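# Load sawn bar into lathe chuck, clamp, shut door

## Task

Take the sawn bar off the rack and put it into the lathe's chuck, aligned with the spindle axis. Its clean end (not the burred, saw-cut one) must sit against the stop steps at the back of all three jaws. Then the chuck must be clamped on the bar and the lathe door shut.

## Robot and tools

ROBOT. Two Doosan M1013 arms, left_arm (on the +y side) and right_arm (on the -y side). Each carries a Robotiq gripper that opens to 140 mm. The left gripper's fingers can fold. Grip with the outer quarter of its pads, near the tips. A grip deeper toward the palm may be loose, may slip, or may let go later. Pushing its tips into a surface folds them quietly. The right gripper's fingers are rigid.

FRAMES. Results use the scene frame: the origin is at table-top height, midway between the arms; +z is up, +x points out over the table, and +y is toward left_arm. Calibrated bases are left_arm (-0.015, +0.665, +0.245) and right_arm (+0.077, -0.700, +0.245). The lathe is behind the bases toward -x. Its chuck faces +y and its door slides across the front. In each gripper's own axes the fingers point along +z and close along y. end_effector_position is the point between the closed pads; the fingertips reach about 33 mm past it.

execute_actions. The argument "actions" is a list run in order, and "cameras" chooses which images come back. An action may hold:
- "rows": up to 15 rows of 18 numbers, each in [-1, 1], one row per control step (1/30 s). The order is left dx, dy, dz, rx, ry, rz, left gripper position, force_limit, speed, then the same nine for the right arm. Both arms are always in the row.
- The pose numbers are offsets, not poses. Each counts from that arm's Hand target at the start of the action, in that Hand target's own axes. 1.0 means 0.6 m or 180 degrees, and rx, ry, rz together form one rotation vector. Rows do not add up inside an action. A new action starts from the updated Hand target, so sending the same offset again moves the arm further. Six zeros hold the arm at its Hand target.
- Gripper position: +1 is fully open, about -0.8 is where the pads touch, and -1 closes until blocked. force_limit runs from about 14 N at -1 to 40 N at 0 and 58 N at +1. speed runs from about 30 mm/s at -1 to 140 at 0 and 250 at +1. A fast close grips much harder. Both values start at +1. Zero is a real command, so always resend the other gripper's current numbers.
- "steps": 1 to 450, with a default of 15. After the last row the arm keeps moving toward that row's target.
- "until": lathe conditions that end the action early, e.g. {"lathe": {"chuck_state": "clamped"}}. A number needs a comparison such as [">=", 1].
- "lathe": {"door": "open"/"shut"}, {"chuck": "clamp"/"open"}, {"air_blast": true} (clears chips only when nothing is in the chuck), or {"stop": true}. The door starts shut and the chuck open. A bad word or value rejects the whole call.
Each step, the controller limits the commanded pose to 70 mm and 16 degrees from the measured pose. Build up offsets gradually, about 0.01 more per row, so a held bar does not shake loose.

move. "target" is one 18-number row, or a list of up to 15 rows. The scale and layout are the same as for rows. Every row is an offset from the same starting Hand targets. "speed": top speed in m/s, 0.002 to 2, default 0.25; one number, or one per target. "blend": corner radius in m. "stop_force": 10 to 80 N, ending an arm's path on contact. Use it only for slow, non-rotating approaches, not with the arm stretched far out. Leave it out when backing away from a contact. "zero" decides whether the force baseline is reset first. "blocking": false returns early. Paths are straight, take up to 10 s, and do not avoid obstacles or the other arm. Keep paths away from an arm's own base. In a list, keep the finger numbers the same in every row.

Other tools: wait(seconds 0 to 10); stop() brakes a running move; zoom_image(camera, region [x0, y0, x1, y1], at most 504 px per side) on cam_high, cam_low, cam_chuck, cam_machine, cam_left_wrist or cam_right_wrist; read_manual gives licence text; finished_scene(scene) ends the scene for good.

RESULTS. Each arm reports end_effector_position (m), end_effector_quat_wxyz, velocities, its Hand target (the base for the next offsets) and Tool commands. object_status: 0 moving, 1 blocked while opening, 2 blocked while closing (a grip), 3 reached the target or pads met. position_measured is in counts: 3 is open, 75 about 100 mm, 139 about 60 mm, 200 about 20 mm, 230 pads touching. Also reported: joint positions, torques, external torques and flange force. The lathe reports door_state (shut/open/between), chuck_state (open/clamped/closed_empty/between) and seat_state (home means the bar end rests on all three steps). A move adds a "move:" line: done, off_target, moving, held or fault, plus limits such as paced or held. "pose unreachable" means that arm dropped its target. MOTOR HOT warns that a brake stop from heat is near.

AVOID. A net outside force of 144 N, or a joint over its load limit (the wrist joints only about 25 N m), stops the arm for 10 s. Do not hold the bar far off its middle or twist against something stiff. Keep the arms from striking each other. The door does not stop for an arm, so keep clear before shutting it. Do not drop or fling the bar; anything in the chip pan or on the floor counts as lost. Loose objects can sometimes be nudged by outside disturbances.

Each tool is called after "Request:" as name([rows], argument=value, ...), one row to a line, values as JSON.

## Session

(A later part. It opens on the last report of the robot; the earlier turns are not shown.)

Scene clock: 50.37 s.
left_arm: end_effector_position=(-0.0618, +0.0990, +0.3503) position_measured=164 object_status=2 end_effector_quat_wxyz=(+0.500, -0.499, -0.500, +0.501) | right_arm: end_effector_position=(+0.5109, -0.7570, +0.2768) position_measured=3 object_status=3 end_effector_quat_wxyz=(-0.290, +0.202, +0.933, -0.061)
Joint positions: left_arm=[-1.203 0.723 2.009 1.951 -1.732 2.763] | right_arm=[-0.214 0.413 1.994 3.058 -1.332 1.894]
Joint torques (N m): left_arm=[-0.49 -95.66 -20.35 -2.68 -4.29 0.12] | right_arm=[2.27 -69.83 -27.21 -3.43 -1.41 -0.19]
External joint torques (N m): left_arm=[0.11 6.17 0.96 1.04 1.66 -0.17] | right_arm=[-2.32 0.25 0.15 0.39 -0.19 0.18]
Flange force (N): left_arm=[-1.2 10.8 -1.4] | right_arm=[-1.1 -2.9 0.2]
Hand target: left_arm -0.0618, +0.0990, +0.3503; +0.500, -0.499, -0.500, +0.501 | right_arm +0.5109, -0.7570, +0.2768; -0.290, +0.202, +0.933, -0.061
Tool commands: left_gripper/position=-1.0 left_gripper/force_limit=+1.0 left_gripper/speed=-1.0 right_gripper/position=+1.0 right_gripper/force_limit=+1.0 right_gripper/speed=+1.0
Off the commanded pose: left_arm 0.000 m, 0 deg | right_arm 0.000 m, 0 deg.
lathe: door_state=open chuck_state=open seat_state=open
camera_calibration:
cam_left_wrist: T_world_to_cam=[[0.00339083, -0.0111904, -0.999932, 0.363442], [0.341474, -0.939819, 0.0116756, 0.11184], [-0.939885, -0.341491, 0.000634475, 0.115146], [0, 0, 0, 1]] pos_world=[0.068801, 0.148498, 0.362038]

Request:
move(target=[0.035,0.033,0.82,0,0,0,-1,1,-1,0,0,0,0,0,0,1,1,1], speed=0.2, cameras=["cam_chuck","cam_machine","cam_left_wrist","cam_high"])

Scene clock: 56.43 s.
left_arm: end_effector_position=(-0.5538, +0.1192, +0.3310) position_measured=164 object_status=2 end_effector_quat_wxyz=(+0.500, -0.499, -0.500, +0.501) | right_arm: end_effector_position=(+0.5109, -0.7570, +0.2768) position_measured=3 object_status=3 end_effector_quat_wxyz=(-0.290, +0.202, +0.933, -0.061)
Joint positions: left_arm=[-2.036 0.723 2.105 1.166 -1.445 2.855] | right_arm=[-0.214 0.413 1.994 3.058 -1.332 1.894]
Joint torques (N m): left_arm=[-0.66 -95.71 -20.5 -1.05 -4.38 0.14] | right_arm=[2.88 -69.45 -27.08 -3.4 -1.52 -0.19]
External joint torques (N m): left_arm=[0.44 7.37 2.24 0.79 1.66 -0.19] | right_arm=[-2.8 -0.24 -0.09 0.35 -0.07 0.18]
Flange force (N): left_arm=[-1.6 11.2 -0.8] | right_arm=[-0.9 -3.9 0.0]
Hand target: left_arm -0.5538, +0.1192, +0.3310; +0.500, -0.499, -0.500, +0.501 | right_arm +0.5109, -0.7570, +0.2768; -0.290, +0.202, +0.933, -0.061
Off the commanded pose: left_arm 0.000 m, 0 deg | right_arm 0.000 m, 0 deg.
lathe: door_state=open chuck_state=open seat_state=open
move: done
camera_calibration:
cam_left_wrist: T_world_to_cam=[[0.00339265, -0.0111901, -0.999932, 0.346038], [0.341595, -0.939775, 0.0116759, 0.299099], [-0.939841, -0.341611, 0.000634158, -0.340328], [0, 0, 0, 1]] pos_world=[-0.423199, 0.168698, 0.342738]
Images, in order (width x height): cam_high 504x504, cam_chuck 504x504, cam_machine 504x504, cam_left_wrist 896x504.

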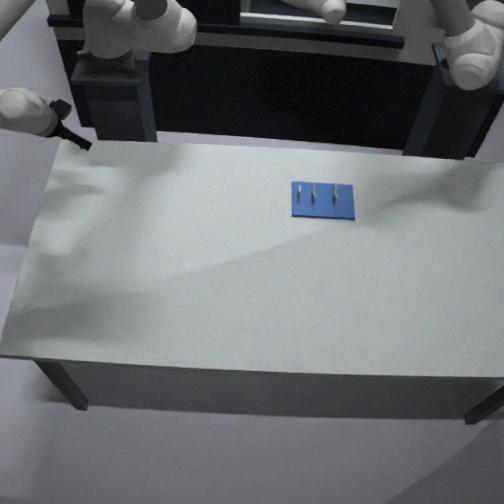

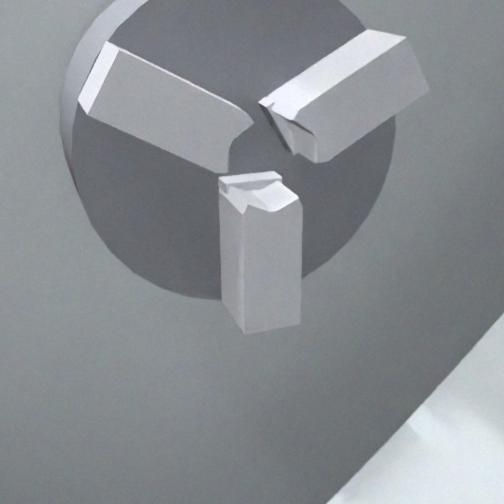

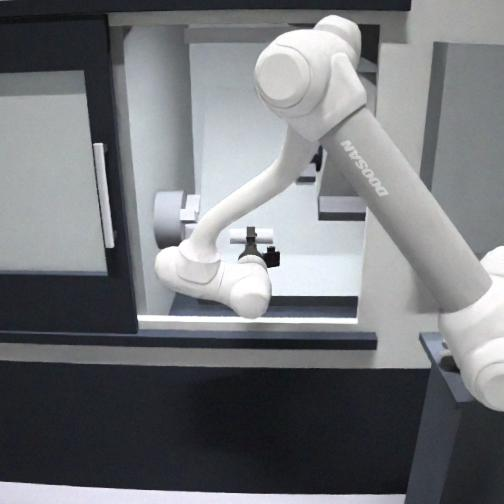

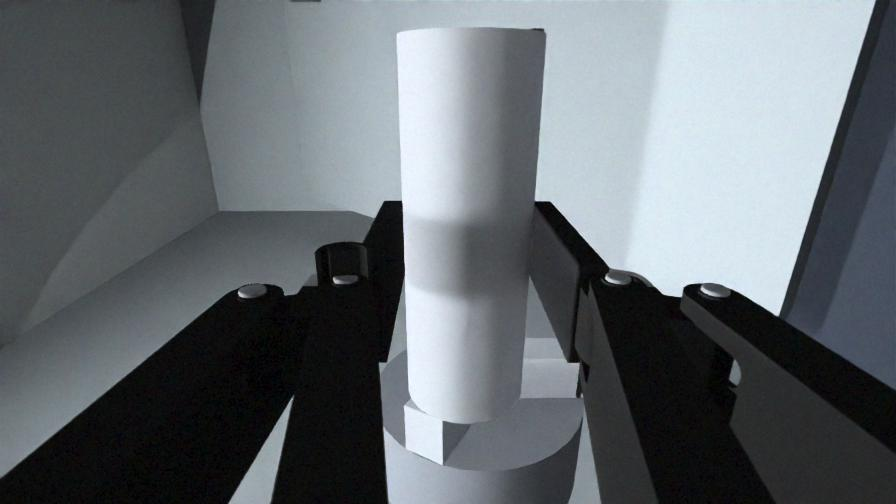

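Request:
move(target=[0,0.04,0.277,0,0,0,-1,1,-1,0,0,0,0,0,0,1,1,1], speed=0.15, cameras=["cam_chuck","cam_machine","cam_left_wrist"])

Request:
zoom_image(camera="cam_machine", region=[140, 160, 300, 280])

Request:
zoom_image(camera="cam_left_wrist", region=[300, 200, 700, 504])

Scene clock: 59.83 s.
left_arm: end_effector_position=(-0.7200, +0.1189, +0.3072) position_measured=164 object_status=2 end_effector_quat_wxyz=(+0.500, -0.499, -0.500, +0.501) | right_arm: end_effector_position=(+0.5109, -0.7570, +0.2768) position_measured=3 object_status=3 end_effector_quat_wxyz=(-0.290, +0.202, +0.933, -0.061)
Joint positions: left_arm=[-2.267 0.811 1.944 0.954 -1.341 2.83] | right_arm=[-0.214 0.413 1.994 3.058 -1.332 1.894]
Joint torques (N m): left_arm=[-1.35 -106.03 -24.11 -0.8 -4.38 0.12] | right_arm=[3.07 -69.84 -27.3 -3.31 -1.42 -0.19]
External joint torques (N m): left_arm=[1.18 8.17 3.03 0.91 1.69 -0.17] | right_arm=[-3.11 0.34 0.13 0.25 -0.17 0.18]
Flange force (N): left_arm=[-2.2 10.5 -1.4] | right_arm=[-1.7 -4.2 0.4]
Hand target: left_arm -0.7201, +0.1190, +0.3072; +0.500, -0.499, -0.500, +0.501 | right_arm +0.5109, -0.7570, +0.2768; -0.290, +0.202, +0.933, -0.061
Off the commanded pose: left_arm 0.000 m, 0 deg | right_arm 0.000 m, 0 deg.
lathe: door_state=open chuck_state=open seat_state=open
move: done
camera_calibration:
cam_left_wrist: T_world_to_cam=[[0.0033916, -0.0111899, -0.999932, 0.3228], [0.341506, -0.939807, 0.0116754, 0.355821], [-0.939873, -0.341523, 0.000633977, -0.496651], [0, 0, 0, 1]] pos_world=[-0.589399, 0.168398, 0.318938]
Images, in order (width x height): cam_chuck 504x504, cam_machine 504x504, cam_left_wrist 896x504.

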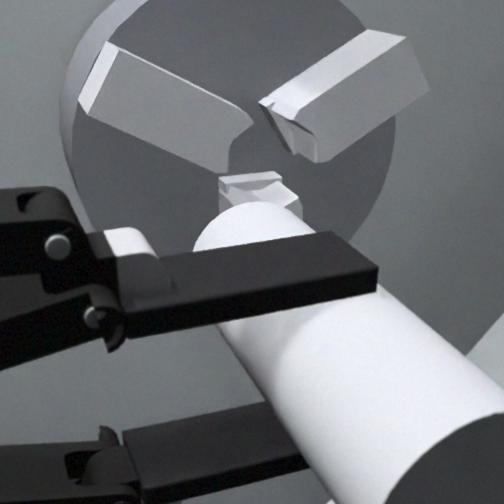

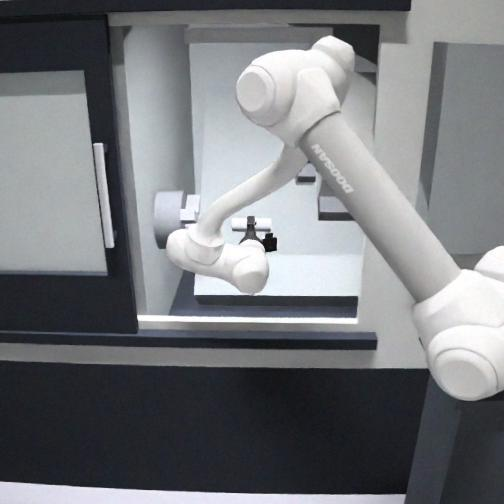

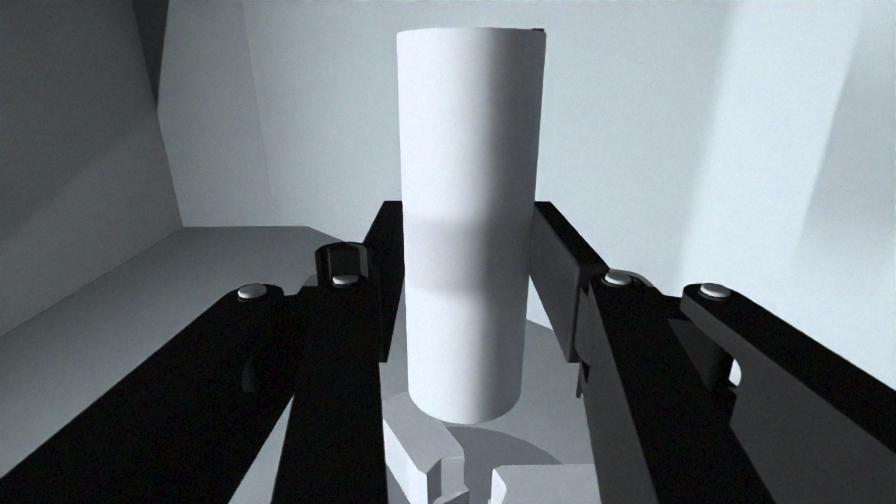

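Scaled by 3.150 from the camera's 504x504 image, which has a finer 720x720 frame.

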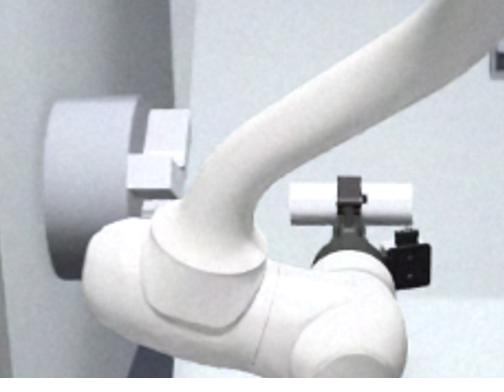

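Scaled by 1.260 from the camera's 896x504 image, which has a finer 1280x720 frame.

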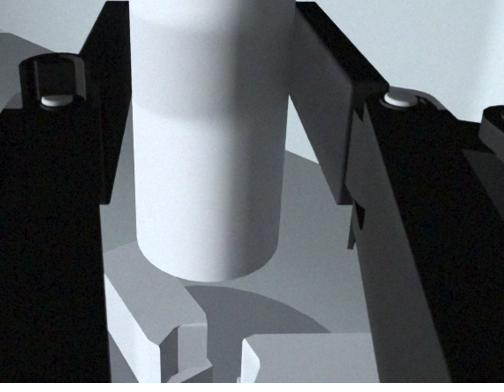

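Request:
move([
  [0,0,0.09,0,0,0,-1,1,-1,0,0,0,0,0,0,1,1,1],
  [-0.1,0,0.09,0,0,0,-1,1,-1,0,0,0,0,0,0,1,1,1],
], speed=0.1, cameras=["cam_chuck","cam_machine","cam_left_wrist"])

Request:
zoom_image(camera="cam_machine", region=[140, 160, 300, 280])

Request:
zoom_image(camera="cam_left_wrist", region=[300, 200, 700, 504])

Request:
zoom_image(camera="cam_chuck", region=[150, 40, 400, 290])

Scene clock: 66.90 s.
left_arm: end_effector_position=(-0.7740, +0.0589, +0.3073) position_measured=164 object_status=2 end_effector_quat_wxyz=(+0.500, -0.499, -0.500, +0.501) | right_arm: end_effector_position=(+0.5109, -0.7570, +0.2768) position_measured=3 object_status=3 end_effector_quat_wxyz=(-0.290, +0.202, +0.933, -0.061)
Joint positions: left_arm=[-2.276 0.869 1.775 0.97 -1.274 2.737] | right_arm=[-0.214 0.413 1.994 3.058 -1.332 1.894]
Joint torques (N m): left_arm=[-0.45 -115.01 -28.52 -0.86 -4.23 0.06] | right_arm=[2.46 -69.71 -27.43 -3.35 -1.43 -0.19]
External joint torques (N m): left_arm=[-0.36 8.33 2.94 1.03 1.61 -0.11] | right_arm=[-2.59 0.34 0.3 0.3 -0.16 0.18]
Flange force (N): left_arm=[-1.6 9.8 1.1] | right_arm=[-1.2 -3.4 0.6]
Hand target: left_arm -0.7740, +0.0589, +0.3072; +0.500, -0.499, -0.500, +0.501 | right_arm +0.5109, -0.7570, +0.2768; -0.290, +0.202, +0.933, -0.061
Off the commanded pose: left_arm 0.000 m, 0 deg | right_arm 0.000 m, 0 deg.
lathe: door_state=open chuck_state=open seat_state=open
move: done
camera_calibration:
cam_left_wrist: T_world_to_cam=[[0.00339083, -0.0111904, -0.999932, 0.322411], [0.341474, -0.939819, 0.0116756, 0.317854], [-0.939885, -0.341491, 0.000634475, -0.567906], [0, 0, 0, 1]] pos_world=[-0.643399, 0.108398, 0.319038]
Images, in order (width x height): cam_chuck 504x504, cam_machine 504x504, cam_left_wrist 896x504.

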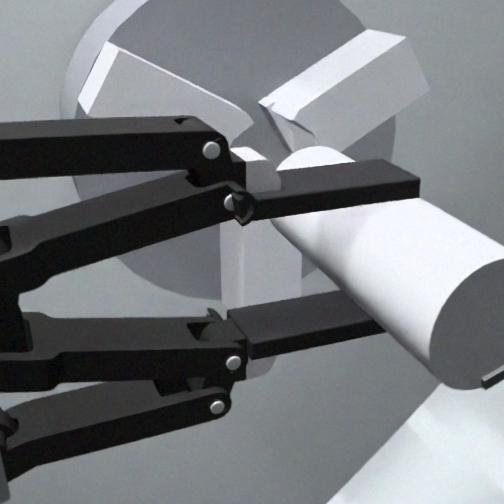

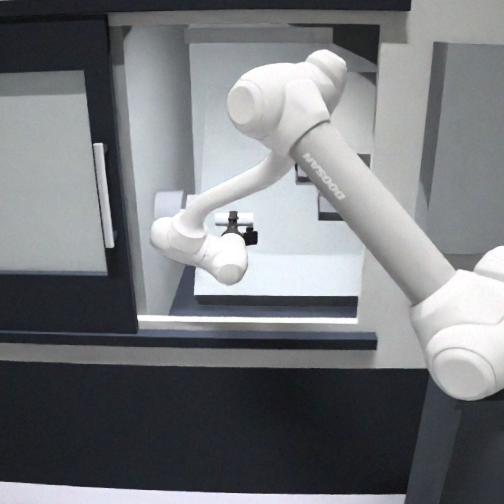

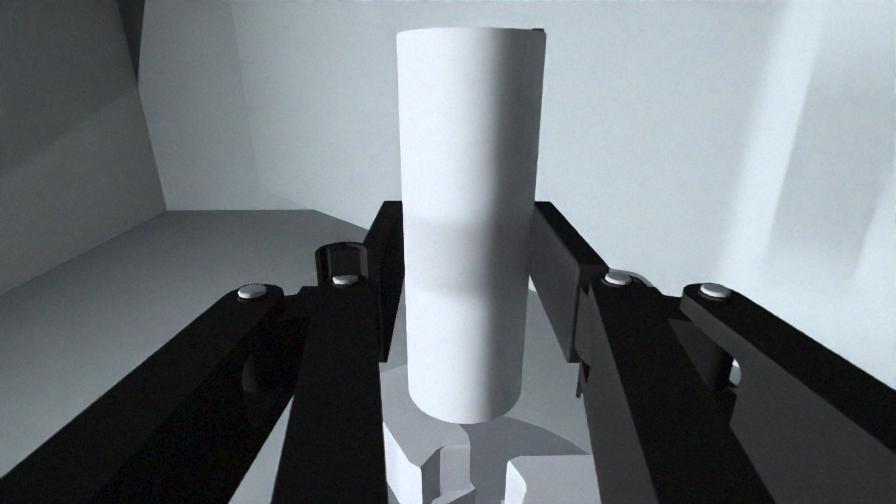

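Scaled by 3.150 from the camera's 504x504 image, which has a finer 720x720 frame.

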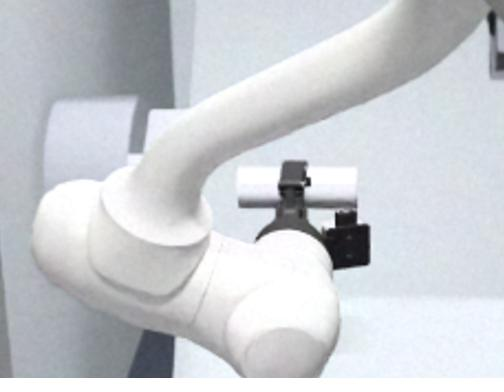

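Scaled by 1.260 from the camera's 896x504 image, which has a finer 1280x720 frame.

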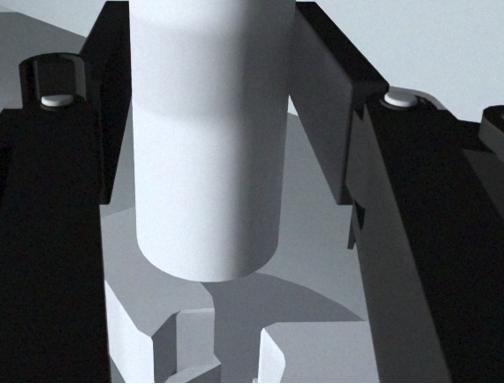

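Scaled by 2.016 from the camera's 504x504 image, which has a finer 720x720 frame.

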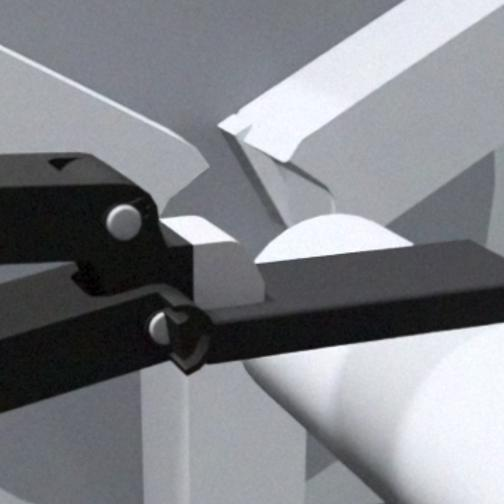

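Request:
zoom_image(camera="cam_chuck", region=[200, 70, 360, 230])

Scaled by 3.150 from the camera's 504x504 image, which has a finer 720x720 frame.

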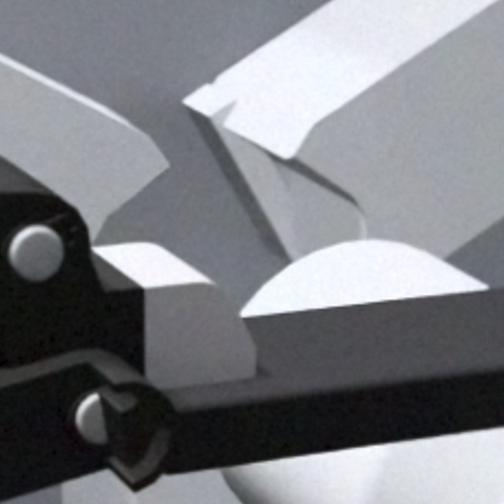

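Request:
move(target=[-0.058,0,0,0,0,0,-1,1,-1,0,0,0,0,0,0,1,1,1], speed=0.06, cameras=["cam_chuck","cam_machine","cam_left_wrist"])

Request:
zoom_image(camera="cam_machine", region=[140, 160, 300, 280])

Request:
zoom_image(camera="cam_left_wrist", region=[380, 300, 600, 504])

Request:
zoom_image(camera="cam_chuck", region=[200, 70, 360, 230])

Scene clock: 72.97 s.
left_arm: end_effector_position=(-0.7739, +0.0241, +0.3073) position_measured=164 object_status=2 end_effector_quat_wxyz=(+0.500, -0.499, -0.500, +0.501) | right_arm: end_effector_position=(+0.5109, -0.7570, +0.2768) position_measured=3 object_status=3 end_effector_quat_wxyz=(-0.290, +0.202, +0.933, -0.061)
Joint positions: left_arm=[-2.248 0.892 1.711 1.007 -1.263 2.694] | right_arm=[-0.214 0.413 1.994 3.058 -1.332 1.894]
Joint torques (N m): left_arm=[-0.45 -118.05 -29.9 -1.11 -4.25 0.1] | right_arm=[2.96 -70.08 -27 -3.45 -1.42 -0.2]
External joint torques (N m): left_arm=[-0.09 9.19 3.15 1.15 1.7 -0.14] | right_arm=[-2.95 0.17 -0.23 0.38 -0.18 0.19]
Flange force (N): left_arm=[-2.3 10.5 1.1] | right_arm=[-1.8 -3.8 -0.3]
Hand target: left_arm -0.7739, +0.0241, +0.3073; +0.500, -0.499, -0.500, +0.501 | right_arm +0.5109, -0.7570, +0.2768; -0.290, +0.202, +0.933, -0.061
Off the commanded pose: left_arm 0.000 m, 0 deg | right_arm 0.000 m, 0 deg.
lathe: door_state=open chuck_state=open seat_state=open
move: done
camera_calibration:
cam_left_wrist: T_world_to_cam=[[0.00339083, -0.0111904, -0.999932, 0.322022], [0.341474, -0.939819, 0.0116756, 0.285148], [-0.939885, -0.341491, 0.000634475, -0.57979], [0, 0, 0, 1]] pos_world=[-0.643399, 0.0735981, 0.319038]
Images, in order (width x height): cam_chuck 504x504, cam_machine 504x504, cam_left_wrist 896x504.

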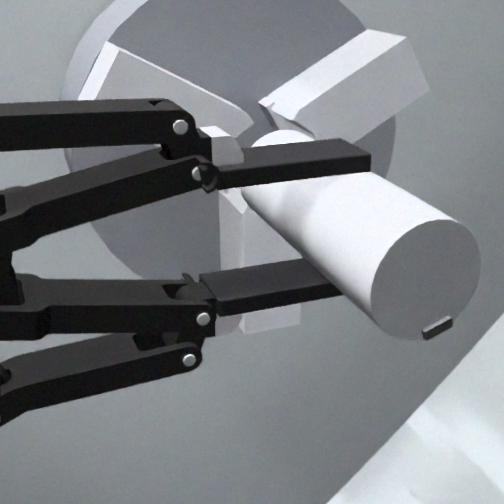

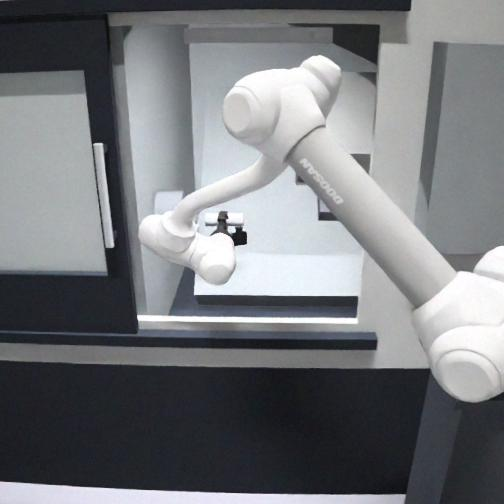

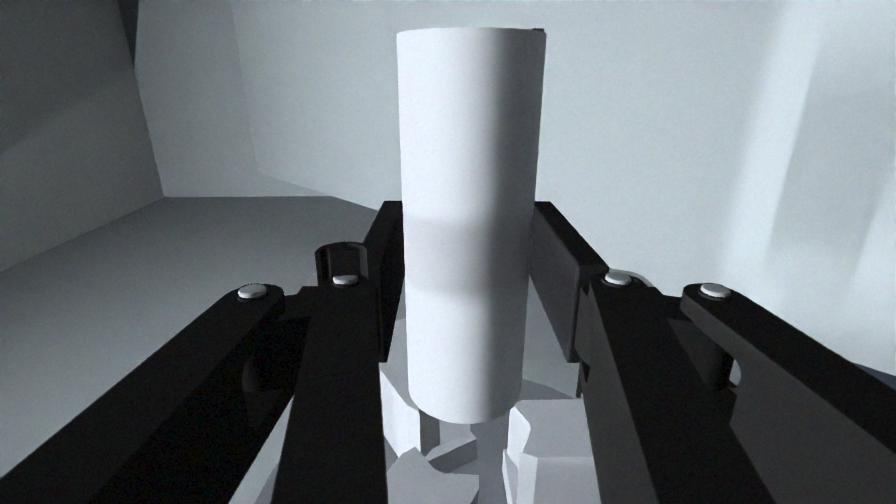

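Scaled by 3.150 from the camera's 504x504 image, which has a finer 720x720 frame.

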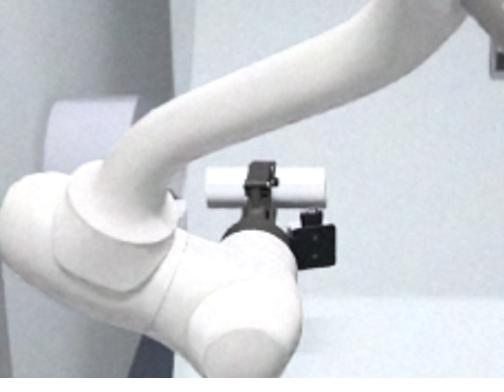

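Scaled by 2.291 from the camera's 896x504 image, which has a finer 1280x720 frame.

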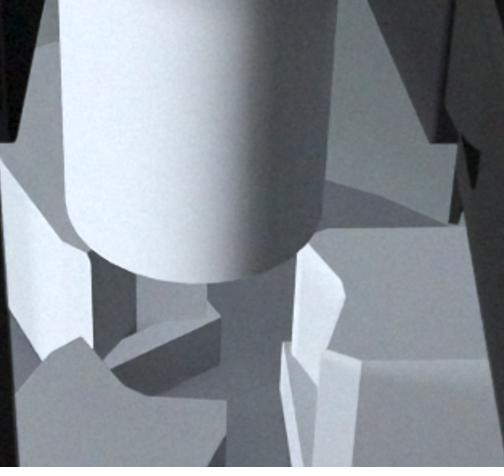

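Scaled by 3.150 from the camera's 504x504 image, which has a finer 720x720 frame.

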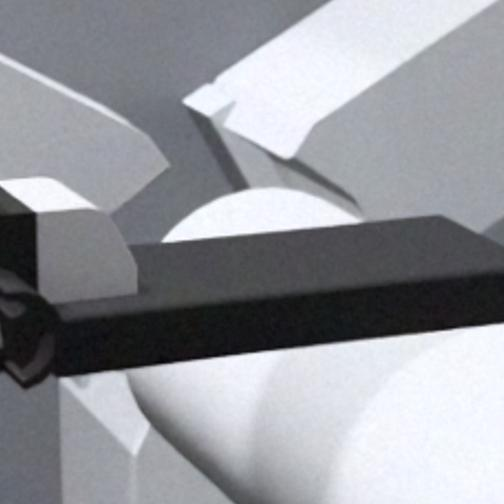

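Request:
move(target=[-0.1,0,0,0,0,0,-1,1,-1,0,0,0,0,0,0,1,1,1], speed=0.015, stop_force=12, cameras=["cam_chuck","cam_machine","cam_left_wrist"])

Request:
zoom_image(camera="cam_left_wrist", region=[380, 300, 600, 504])

Request:
zoom_image(camera="cam_chuck", region=[160, 70, 360, 270])

Scene clock: 79.30 s.
left_arm: end_effector_position=(-0.7739, -0.0057, +0.3072) position_measured=164 object_status=2 end_effector_quat_wxyz=(+0.500, -0.500, -0.500, +0.501) | right_arm: end_effector_position=(+0.5109, -0.7570, +0.2768) position_measured=3 object_status=3 end_effector_quat_wxyz=(-0.290, +0.202, +0.933, -0.061)
Joint positions: left_arm=[-2.225 0.914 1.654 1.038 -1.255 2.656] | right_arm=[-0.214 0.413 1.994 3.058 -1.332 1.894]
Joint torques (N m): left_arm=[13.26 -123.49 -40.36 -7.92 -0.66 -0.3] | right_arm=[2.88 -70.1 -27.33 -3.42 -1.47 -0.24]
External joint torques (N m): left_arm=[-13.64 11.77 12.33 7.89 -1.84 0.25] | right_arm=[-2.8 0.88 0.19 0.37 -0.12 0.23]
Flange force (N): left_arm=[17.9 11.6 -3.2] | right_arm=[-2.3 -3.3 0.8]
Hand target: left_arm -0.7739, -0.0057, +0.3072; +0.500, -0.500, -0.500, +0.501 (not the last commanded pose) | right_arm +0.5109, -0.7570, +0.2768; -0.290, +0.202, +0.933, -0.061
Off the commanded pose: left_arm 0.030 m, 0 deg | right_arm 0.000 m, 0 deg.
lathe: door_state=open chuck_state=open seat_state=open
move: contact (left_arm)
camera_calibration:
cam_left_wrist: T_world_to_cam=[[0.00348045, -0.0111576, -0.999932, 0.321643], [0.341088, -0.939959, 0.0116757, 0.256773], [-0.940025, -0.341105, 0.000534253, -0.589983], [0, 0, 0, 1]] pos_world=[-0.643301, 0.0436987, 0.318938]
Images, in order (width x height): cam_chuck 504x504, cam_machine 504x504, cam_left_wrist 896x504.

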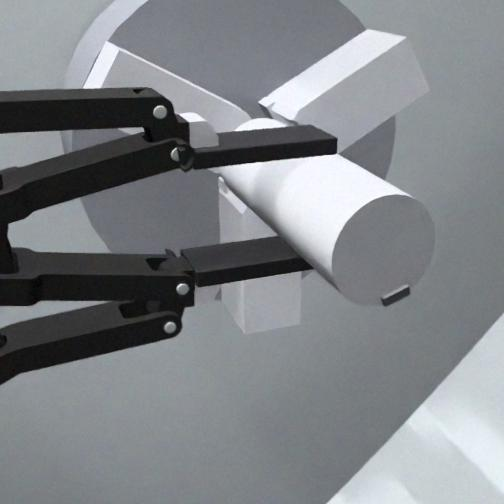

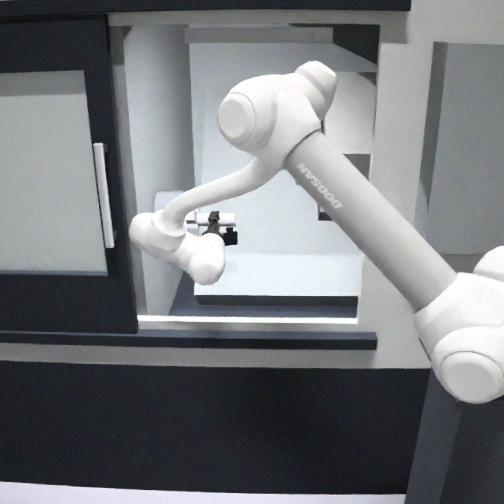

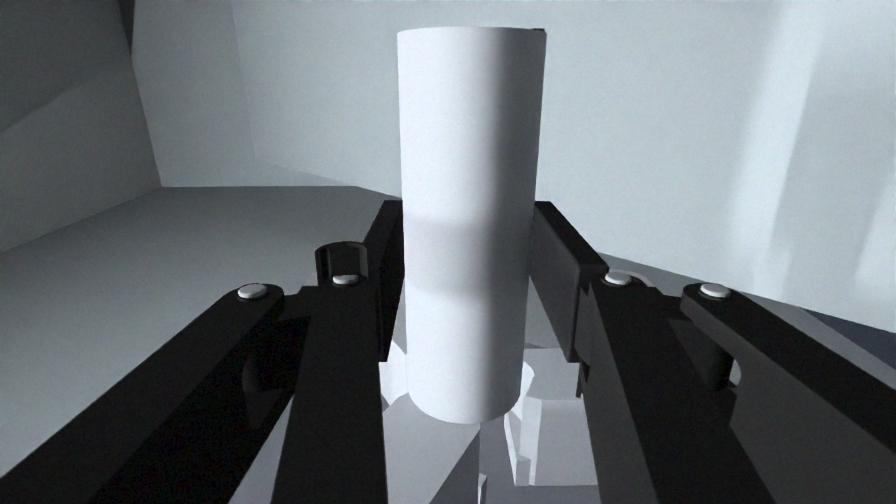

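Scaled by 2.291 from the camera's 896x504 image, which has a finer 1280x720 frame.

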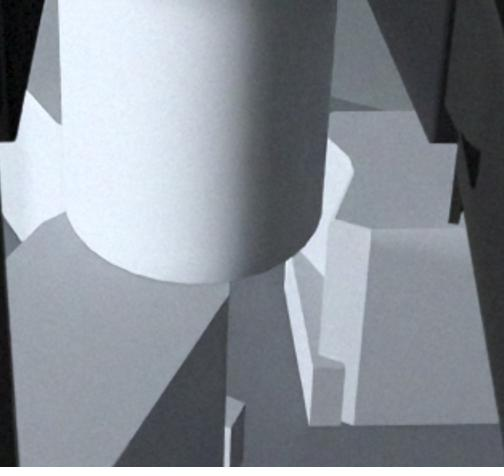

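Scaled by 2.520 from the camera's 504x504 image, which has a finer 720x720 frame.

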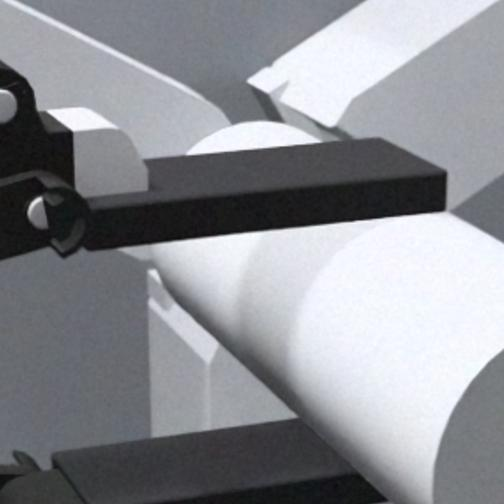

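Request:
move([
  [0.025,0,0,0,0,0,-1,1,-1,0,0,0,0,0,0,1,1,1],
  [0.025,0.0058,0.0033,0,0,0,-1,1,-1,0,0,0,0,0,0,1,1,1],
], speed=0.03)

Request:
move(target=[-0.1,0,0,0,0,0,-1,1,-1,0,0,0,0,0,0,1,1,1], speed=0.012, stop_force=12, cameras=["cam_chuck","cam_machine","cam_left_wrist"])

Request:
zoom_image(camera="cam_left_wrist", region=[380, 300, 600, 504])

Request:
zoom_image(camera="cam_chuck", region=[160, 70, 360, 270])

Scene clock: 82.37 s.
left_arm: end_effector_position=(-0.7759, +0.0093, +0.3037) position_measured=164 object_status=2 end_effector_quat_wxyz=(+0.500, -0.500, -0.500, +0.501) | right_arm: end_effector_position=(+0.5109, -0.7570, +0.2768) position_measured=3 object_status=3 end_effector_quat_wxyz=(-0.290, +0.202, +0.933, -0.061)
Joint positions: left_arm=[-2.238 0.909 1.68 1.02 -1.26 2.678] | right_arm=[-0.214 0.413 1.994 3.058 -1.332 1.894]
Joint torques (N m): left_arm=[-1.02 -119.03 -29.37 -1.24 -4.18 0.02] | right_arm=[2.59 -70.16 -27.32 -3.38 -1.45 -0.24]
External joint torques (N m): left_arm=[1.34 7.81 1.9 1.2 1.64 -0.07] | right_arm=[-2.62 0.5 0.19 0.33 -0.15 0.23]
Flange force (N): left_arm=[-4.7 8.9 0.4] | right_arm=[-1.6 -3.2 0.5]
Hand target: left_arm -0.7759, +0.0093, +0.3037; +0.500, -0.500, -0.500, +0.501 | right_arm +0.5109, -0.7570, +0.2768; -0.290, +0.202, +0.933, -0.061
Off the commanded pose: left_arm 0.000 m, 0 deg | right_arm 0.000 m, 0 deg.
lathe: door_state=open chuck_state=open seat_state=open
move: done
camera_calibration:
cam_left_wrist: T_world_to_cam=[[0.00348045, -0.0111576, -0.999932, 0.318417], [0.341088, -0.939959, 0.0116757, 0.271594], [-0.940025, -0.341105, 0.000534253, -0.586745], [0, 0, 0, 1]] pos_world=[-0.645301, 0.0586987, 0.315538]

Scene clock: 84.20 s.
left_arm: end_effector_position=(-0.7760, -0.0054, +0.3036) position_measured=164 object_status=2 end_effector_quat_wxyz=(+0.500, -0.500, -0.500, +0.500) | right_arm: end_effector_position=(+0.5109, -0.7570, +0.2768) position_measured=3 object_status=3 end_effector_quat_wxyz=(-0.290, +0.202, +0.933, -0.061)
Joint positions: left_arm=[-2.228 0.919 1.651 1.036 -1.255 2.659] | right_arm=[-0.214 0.413 1.994 3.058 -1.332 1.894]
Joint torques (N m): left_arm=[11.18 -120.13 -37.18 -6.07 -0.55 0.33] | right_arm=[3.21 -70.4 -27.35 -3.38 -1.48 -0.13]
External joint torques (N m): left_arm=[-11.34 8.62 9.31 6.01 -1.94 -0.38] | right_arm=[-3.03 0.69 0.25 0.34 -0.12 0.12]
Flange force (N): left_arm=[13.9 8.1 -1.8] | right_arm=[-2.0 -3.9 0.8]
Hand target: left_arm -0.7760, -0.0054, +0.3037; +0.500, -0.500, -0.500, +0.501 (not the last commanded pose) | right_arm +0.5109, -0.7570, +0.2768; -0.290, +0.202, +0.933, -0.061
Off the commanded pose: left_arm 0.045 m, 0 deg | right_arm 0.000 m, 0 deg.
lathe: door_state=open chuck_state=open seat_state=open
move: contact (left_arm)
camera_calibration:
cam_left_wrist: T_world_to_cam=[[0.00347528, -0.0111594, -0.999932, 0.31815], [0.34067, -0.94011, 0.0116758, 0.257517], [-0.940176, -0.340688, 0.000534535, -0.591876], [0, 0, 0, 1]] pos_world=[-0.645302, 0.0439996, 0.315438]
Images, in order (width x height): cam_chuck 504x504, cam_machine 504x504, cam_left_wrist 896x504.

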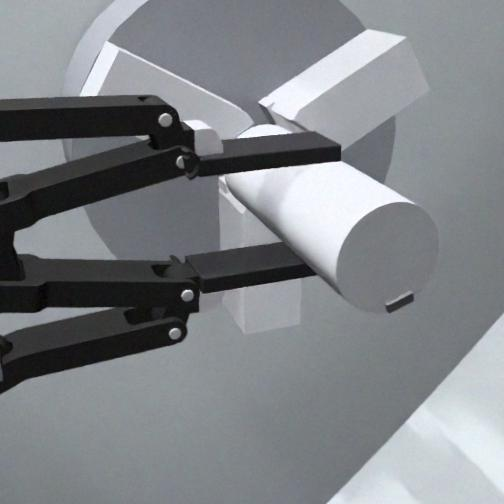

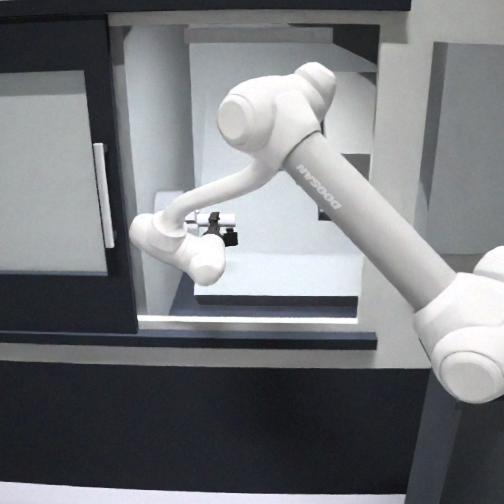

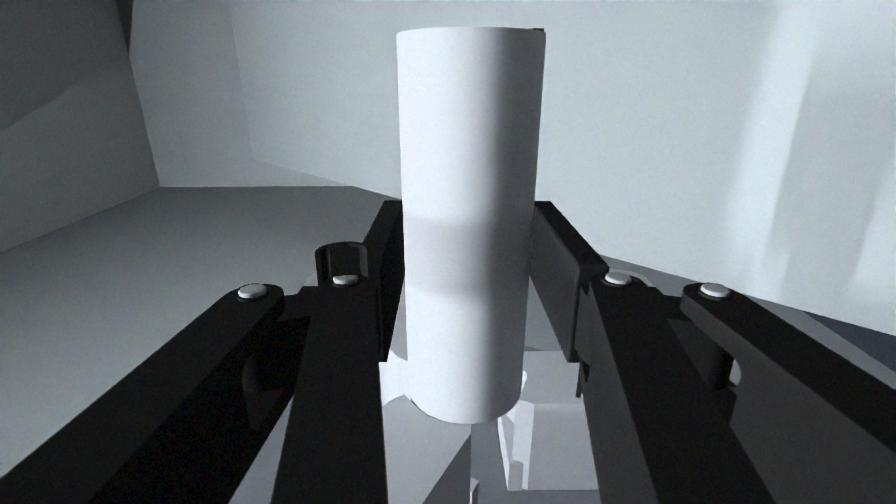

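Scaled by 2.291 from the camera's 896x504 image, which has a finer 1280x720 frame.

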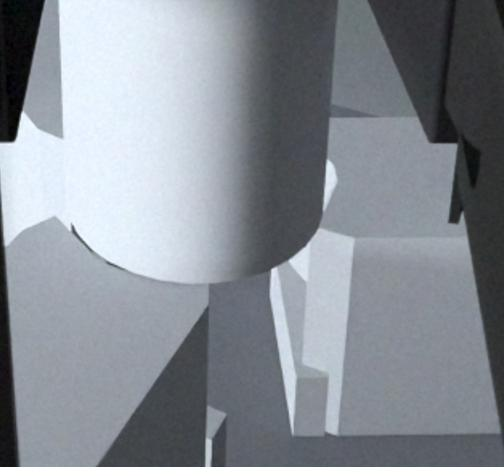

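Scaled by 2.520 from the camera's 504x504 image, which has a finer 720x720 frame.

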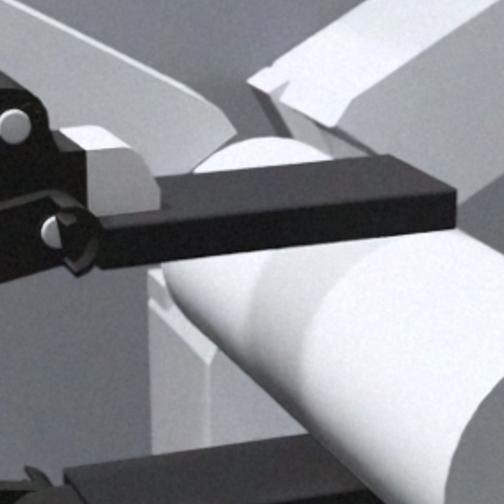

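Request:
move([
  [0.02,0,0,0,0,0,-1,1,-1,0,0,0,0,0,0,1,1,1],
  [0.02,-0.0025,0.0142,0,0,0,-1,1,-1,0,0,0,0,0,0,1,1,1],
], speed=0.03, cameras=["cam_chuck","cam_left_wrist"])

Request:
zoom_image(camera="cam_left_wrist", region=[380, 300, 600, 504])

Request:
zoom_image(camera="cam_chuck", region=[160, 70, 360, 270])

Scene clock: 87.30 s.
left_arm: end_effector_position=(-0.7844, +0.0066, +0.3052) position_measured=164 object_status=2 end_effector_quat_wxyz=(+0.500, -0.500, -0.500, +0.501) | right_arm: end_effector_position=(+0.5109, -0.7570, +0.2768) position_measured=3 object_status=3 end_effector_quat_wxyz=(-0.290, +0.202, +0.933, -0.061)
Joint positions: left_arm=[-2.245 0.913 1.664 1.018 -1.251 2.669] | right_arm=[-0.214 0.413 1.994 3.058 -1.332 1.894]
Joint torques (N m): left_arm=[-1.12 -120.67 -30.8 -1.23 -4.07 0.05] | right_arm=[2.5 -70.67 -27.12 -3.41 -1.43 -0.22]
External joint torques (N m): left_arm=[0.62 8.85 2.84 1.25 1.54 -0.09] | right_arm=[-2.3 0.89 -0.09 0.36 -0.17 0.21]
Flange force (N): left_arm=[-3.3 10.0 0.5] | right_arm=[-2.4 -2.4 0.2]
Hand target: left_arm -0.7845, +0.0066, +0.3052; +0.500, -0.500, -0.500, +0.501 | right_arm +0.5109, -0.7570, +0.2768; -0.290, +0.202, +0.933, -0.061
Off the commanded pose: left_arm 0.000 m, 0 deg | right_arm 0.000 m, 0 deg.
lathe: door_state=open chuck_state=open seat_state=open
move: done
camera_calibration:
cam_left_wrist: T_world_to_cam=[[0.00347696, -0.0111587, -0.999932, 0.319814], [0.340791, -0.940067, 0.0116756, 0.271752], [-0.940133, -0.340808, 0.00053421, -0.595745], [0, 0, 0, 1]] pos_world=[-0.653801, 0.0559993, 0.316938]
Images, in order (width x height): cam_chuck 504x504, cam_left_wrist 896x504.

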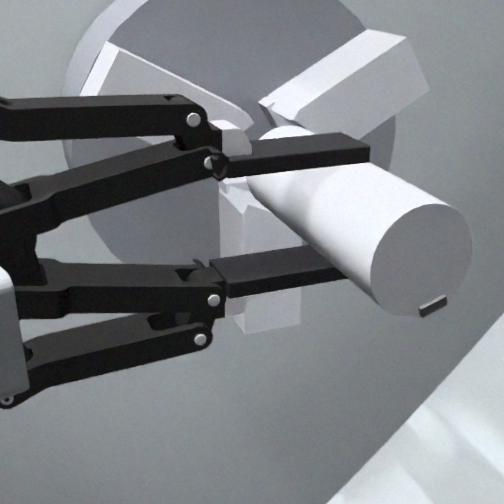

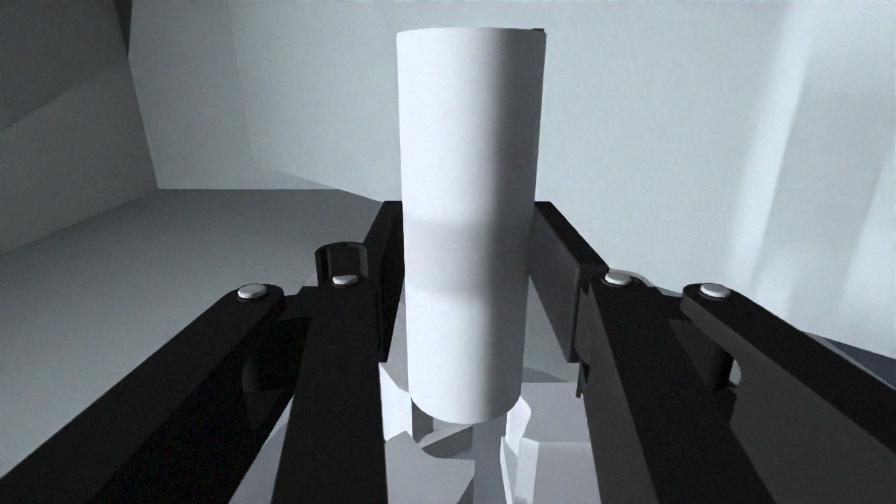

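Scaled by 2.291 from the camera's 896x504 image, which has a finer 1280x720 frame.

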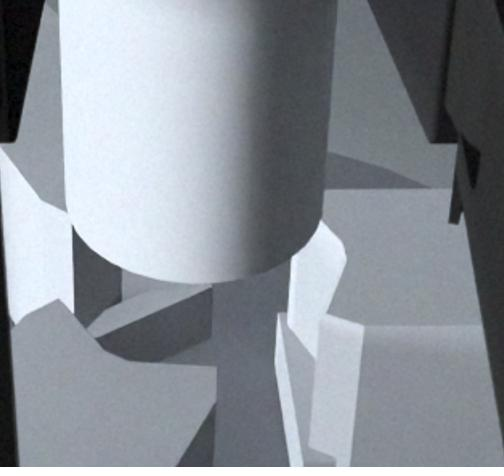

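Scaled by 2.520 from the camera's 504x504 image, which has a finer 720x720 frame.

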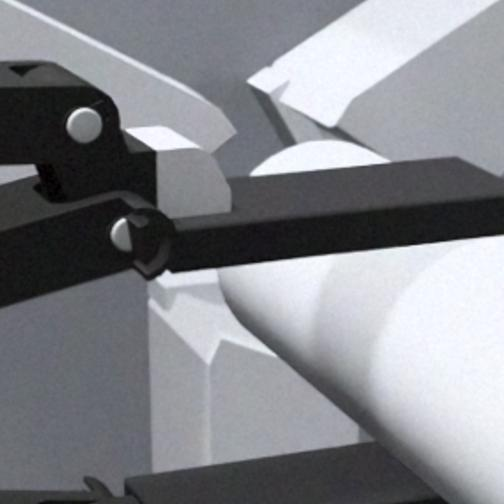

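Request:
move(target=[-0.1,0,0,0,0,0,-1,1,-1,0,0,0,0,0,0,1,1,1], speed=0.012, stop_force=12, cameras=["cam_chuck","cam_machine","cam_left_wrist"])

Request:
zoom_image(camera="cam_left_wrist", region=[380, 300, 600, 504])

Request:
zoom_image(camera="cam_chuck", region=[160, 70, 360, 270])

Scene clock: 89.77 s.
left_arm: end_effector_position=(-0.7845, -0.0049, +0.3050) position_measured=164 object_status=2 end_effector_quat_wxyz=(+0.500, -0.500, -0.500, +0.500) | right_arm: end_effector_position=(+0.5109, -0.7570, +0.2768) position_measured=3 object_status=3 end_effector_quat_wxyz=(-0.290, +0.202, +0.933, -0.061)
Joint positions: left_arm=[-2.237 0.921 1.642 1.03 -1.247 2.654] | right_arm=[-0.214 0.413 1.994 3.058 -1.332 1.894]
Joint torques (N m): left_arm=[12.63 -123.15 -39.16 -7.25 -0.69 0.14] | right_arm=[3.18 -69.89 -27.24 -3.43 -1.48 -0.23]
External joint torques (N m): left_arm=[-12.85 10.39 10.76 7.21 -1.81 -0.19] | right_arm=[-3.09 0.3 0.16 0.38 -0.12 0.22]
Flange force (N): left_arm=[15.4 9.7 -2.3] | right_arm=[-1.5 -4.0 0.5]
Hand target: left_arm -0.7845, -0.0050, +0.3051; +0.500, -0.500, -0.500, +0.500 (not the last commanded pose) | right_arm +0.5109, -0.7570, +0.2768; -0.290, +0.202, +0.933, -0.061
Off the commanded pose: left_arm 0.048 m, 0 deg | right_arm 0.000 m, 0 deg.
lathe: door_state=open chuck_state=open seat_state=open
move: contact (left_arm)
camera_calibration:
cam_left_wrist: T_world_to_cam=[[0.003659, -0.0110928, -0.999932, 0.319701], [0.340282, -0.940251, 0.0116759, 0.26056], [-0.940316, -0.340302, 0.000334313, -0.599873], [0, 0, 0, 1]] pos_world=[-0.653904, 0.0444001, 0.316837]
Images, in order (width x height): cam_chuck 504x504, cam_machine 504x504, cam_left_wrist 896x504.

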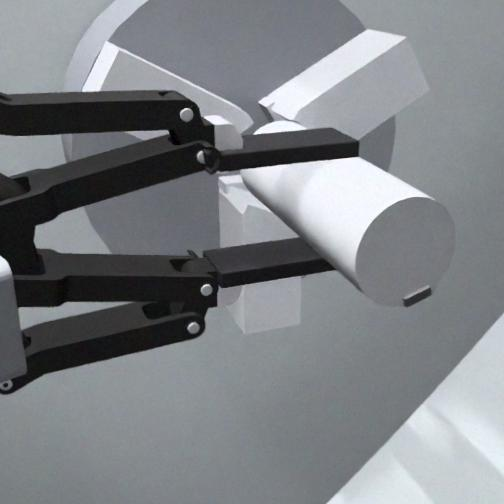

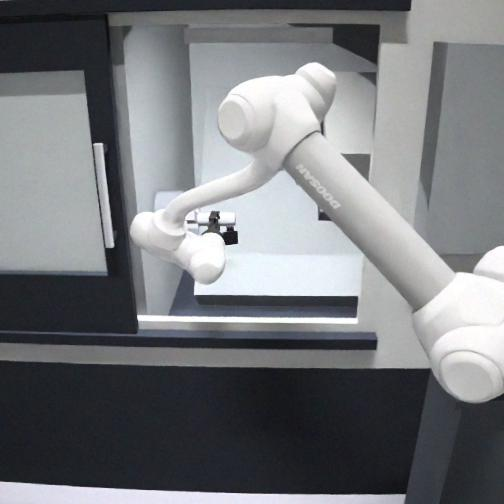

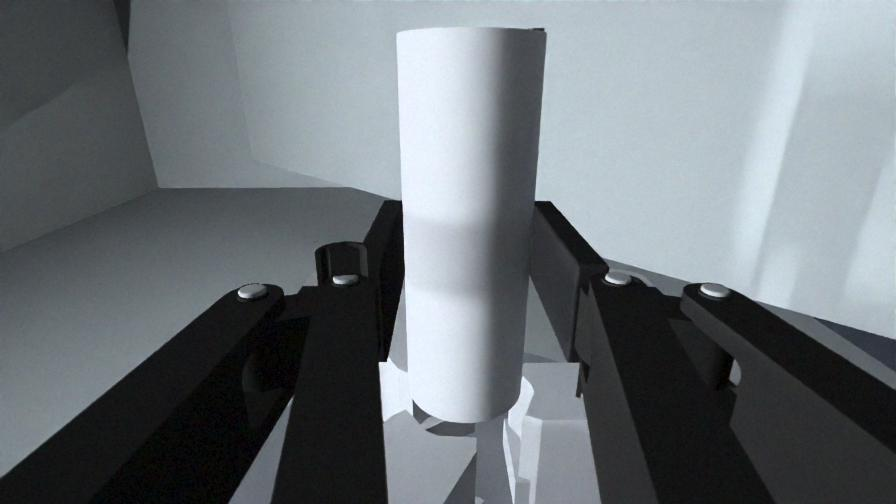

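Scaled by 2.291 from the camera's 896x504 image, which has a finer 1280x720 frame.

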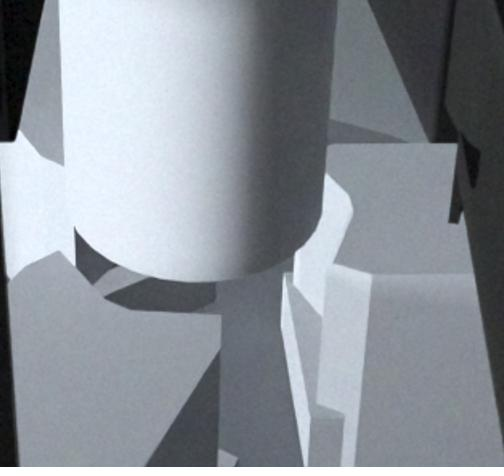

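Scaled by 2.520 from the camera's 504x504 image, which has a finer 720x720 frame.

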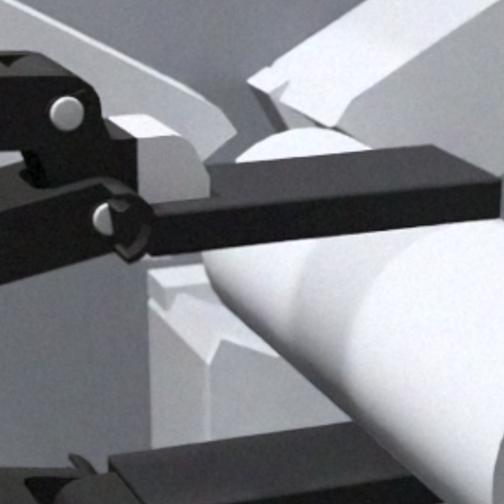

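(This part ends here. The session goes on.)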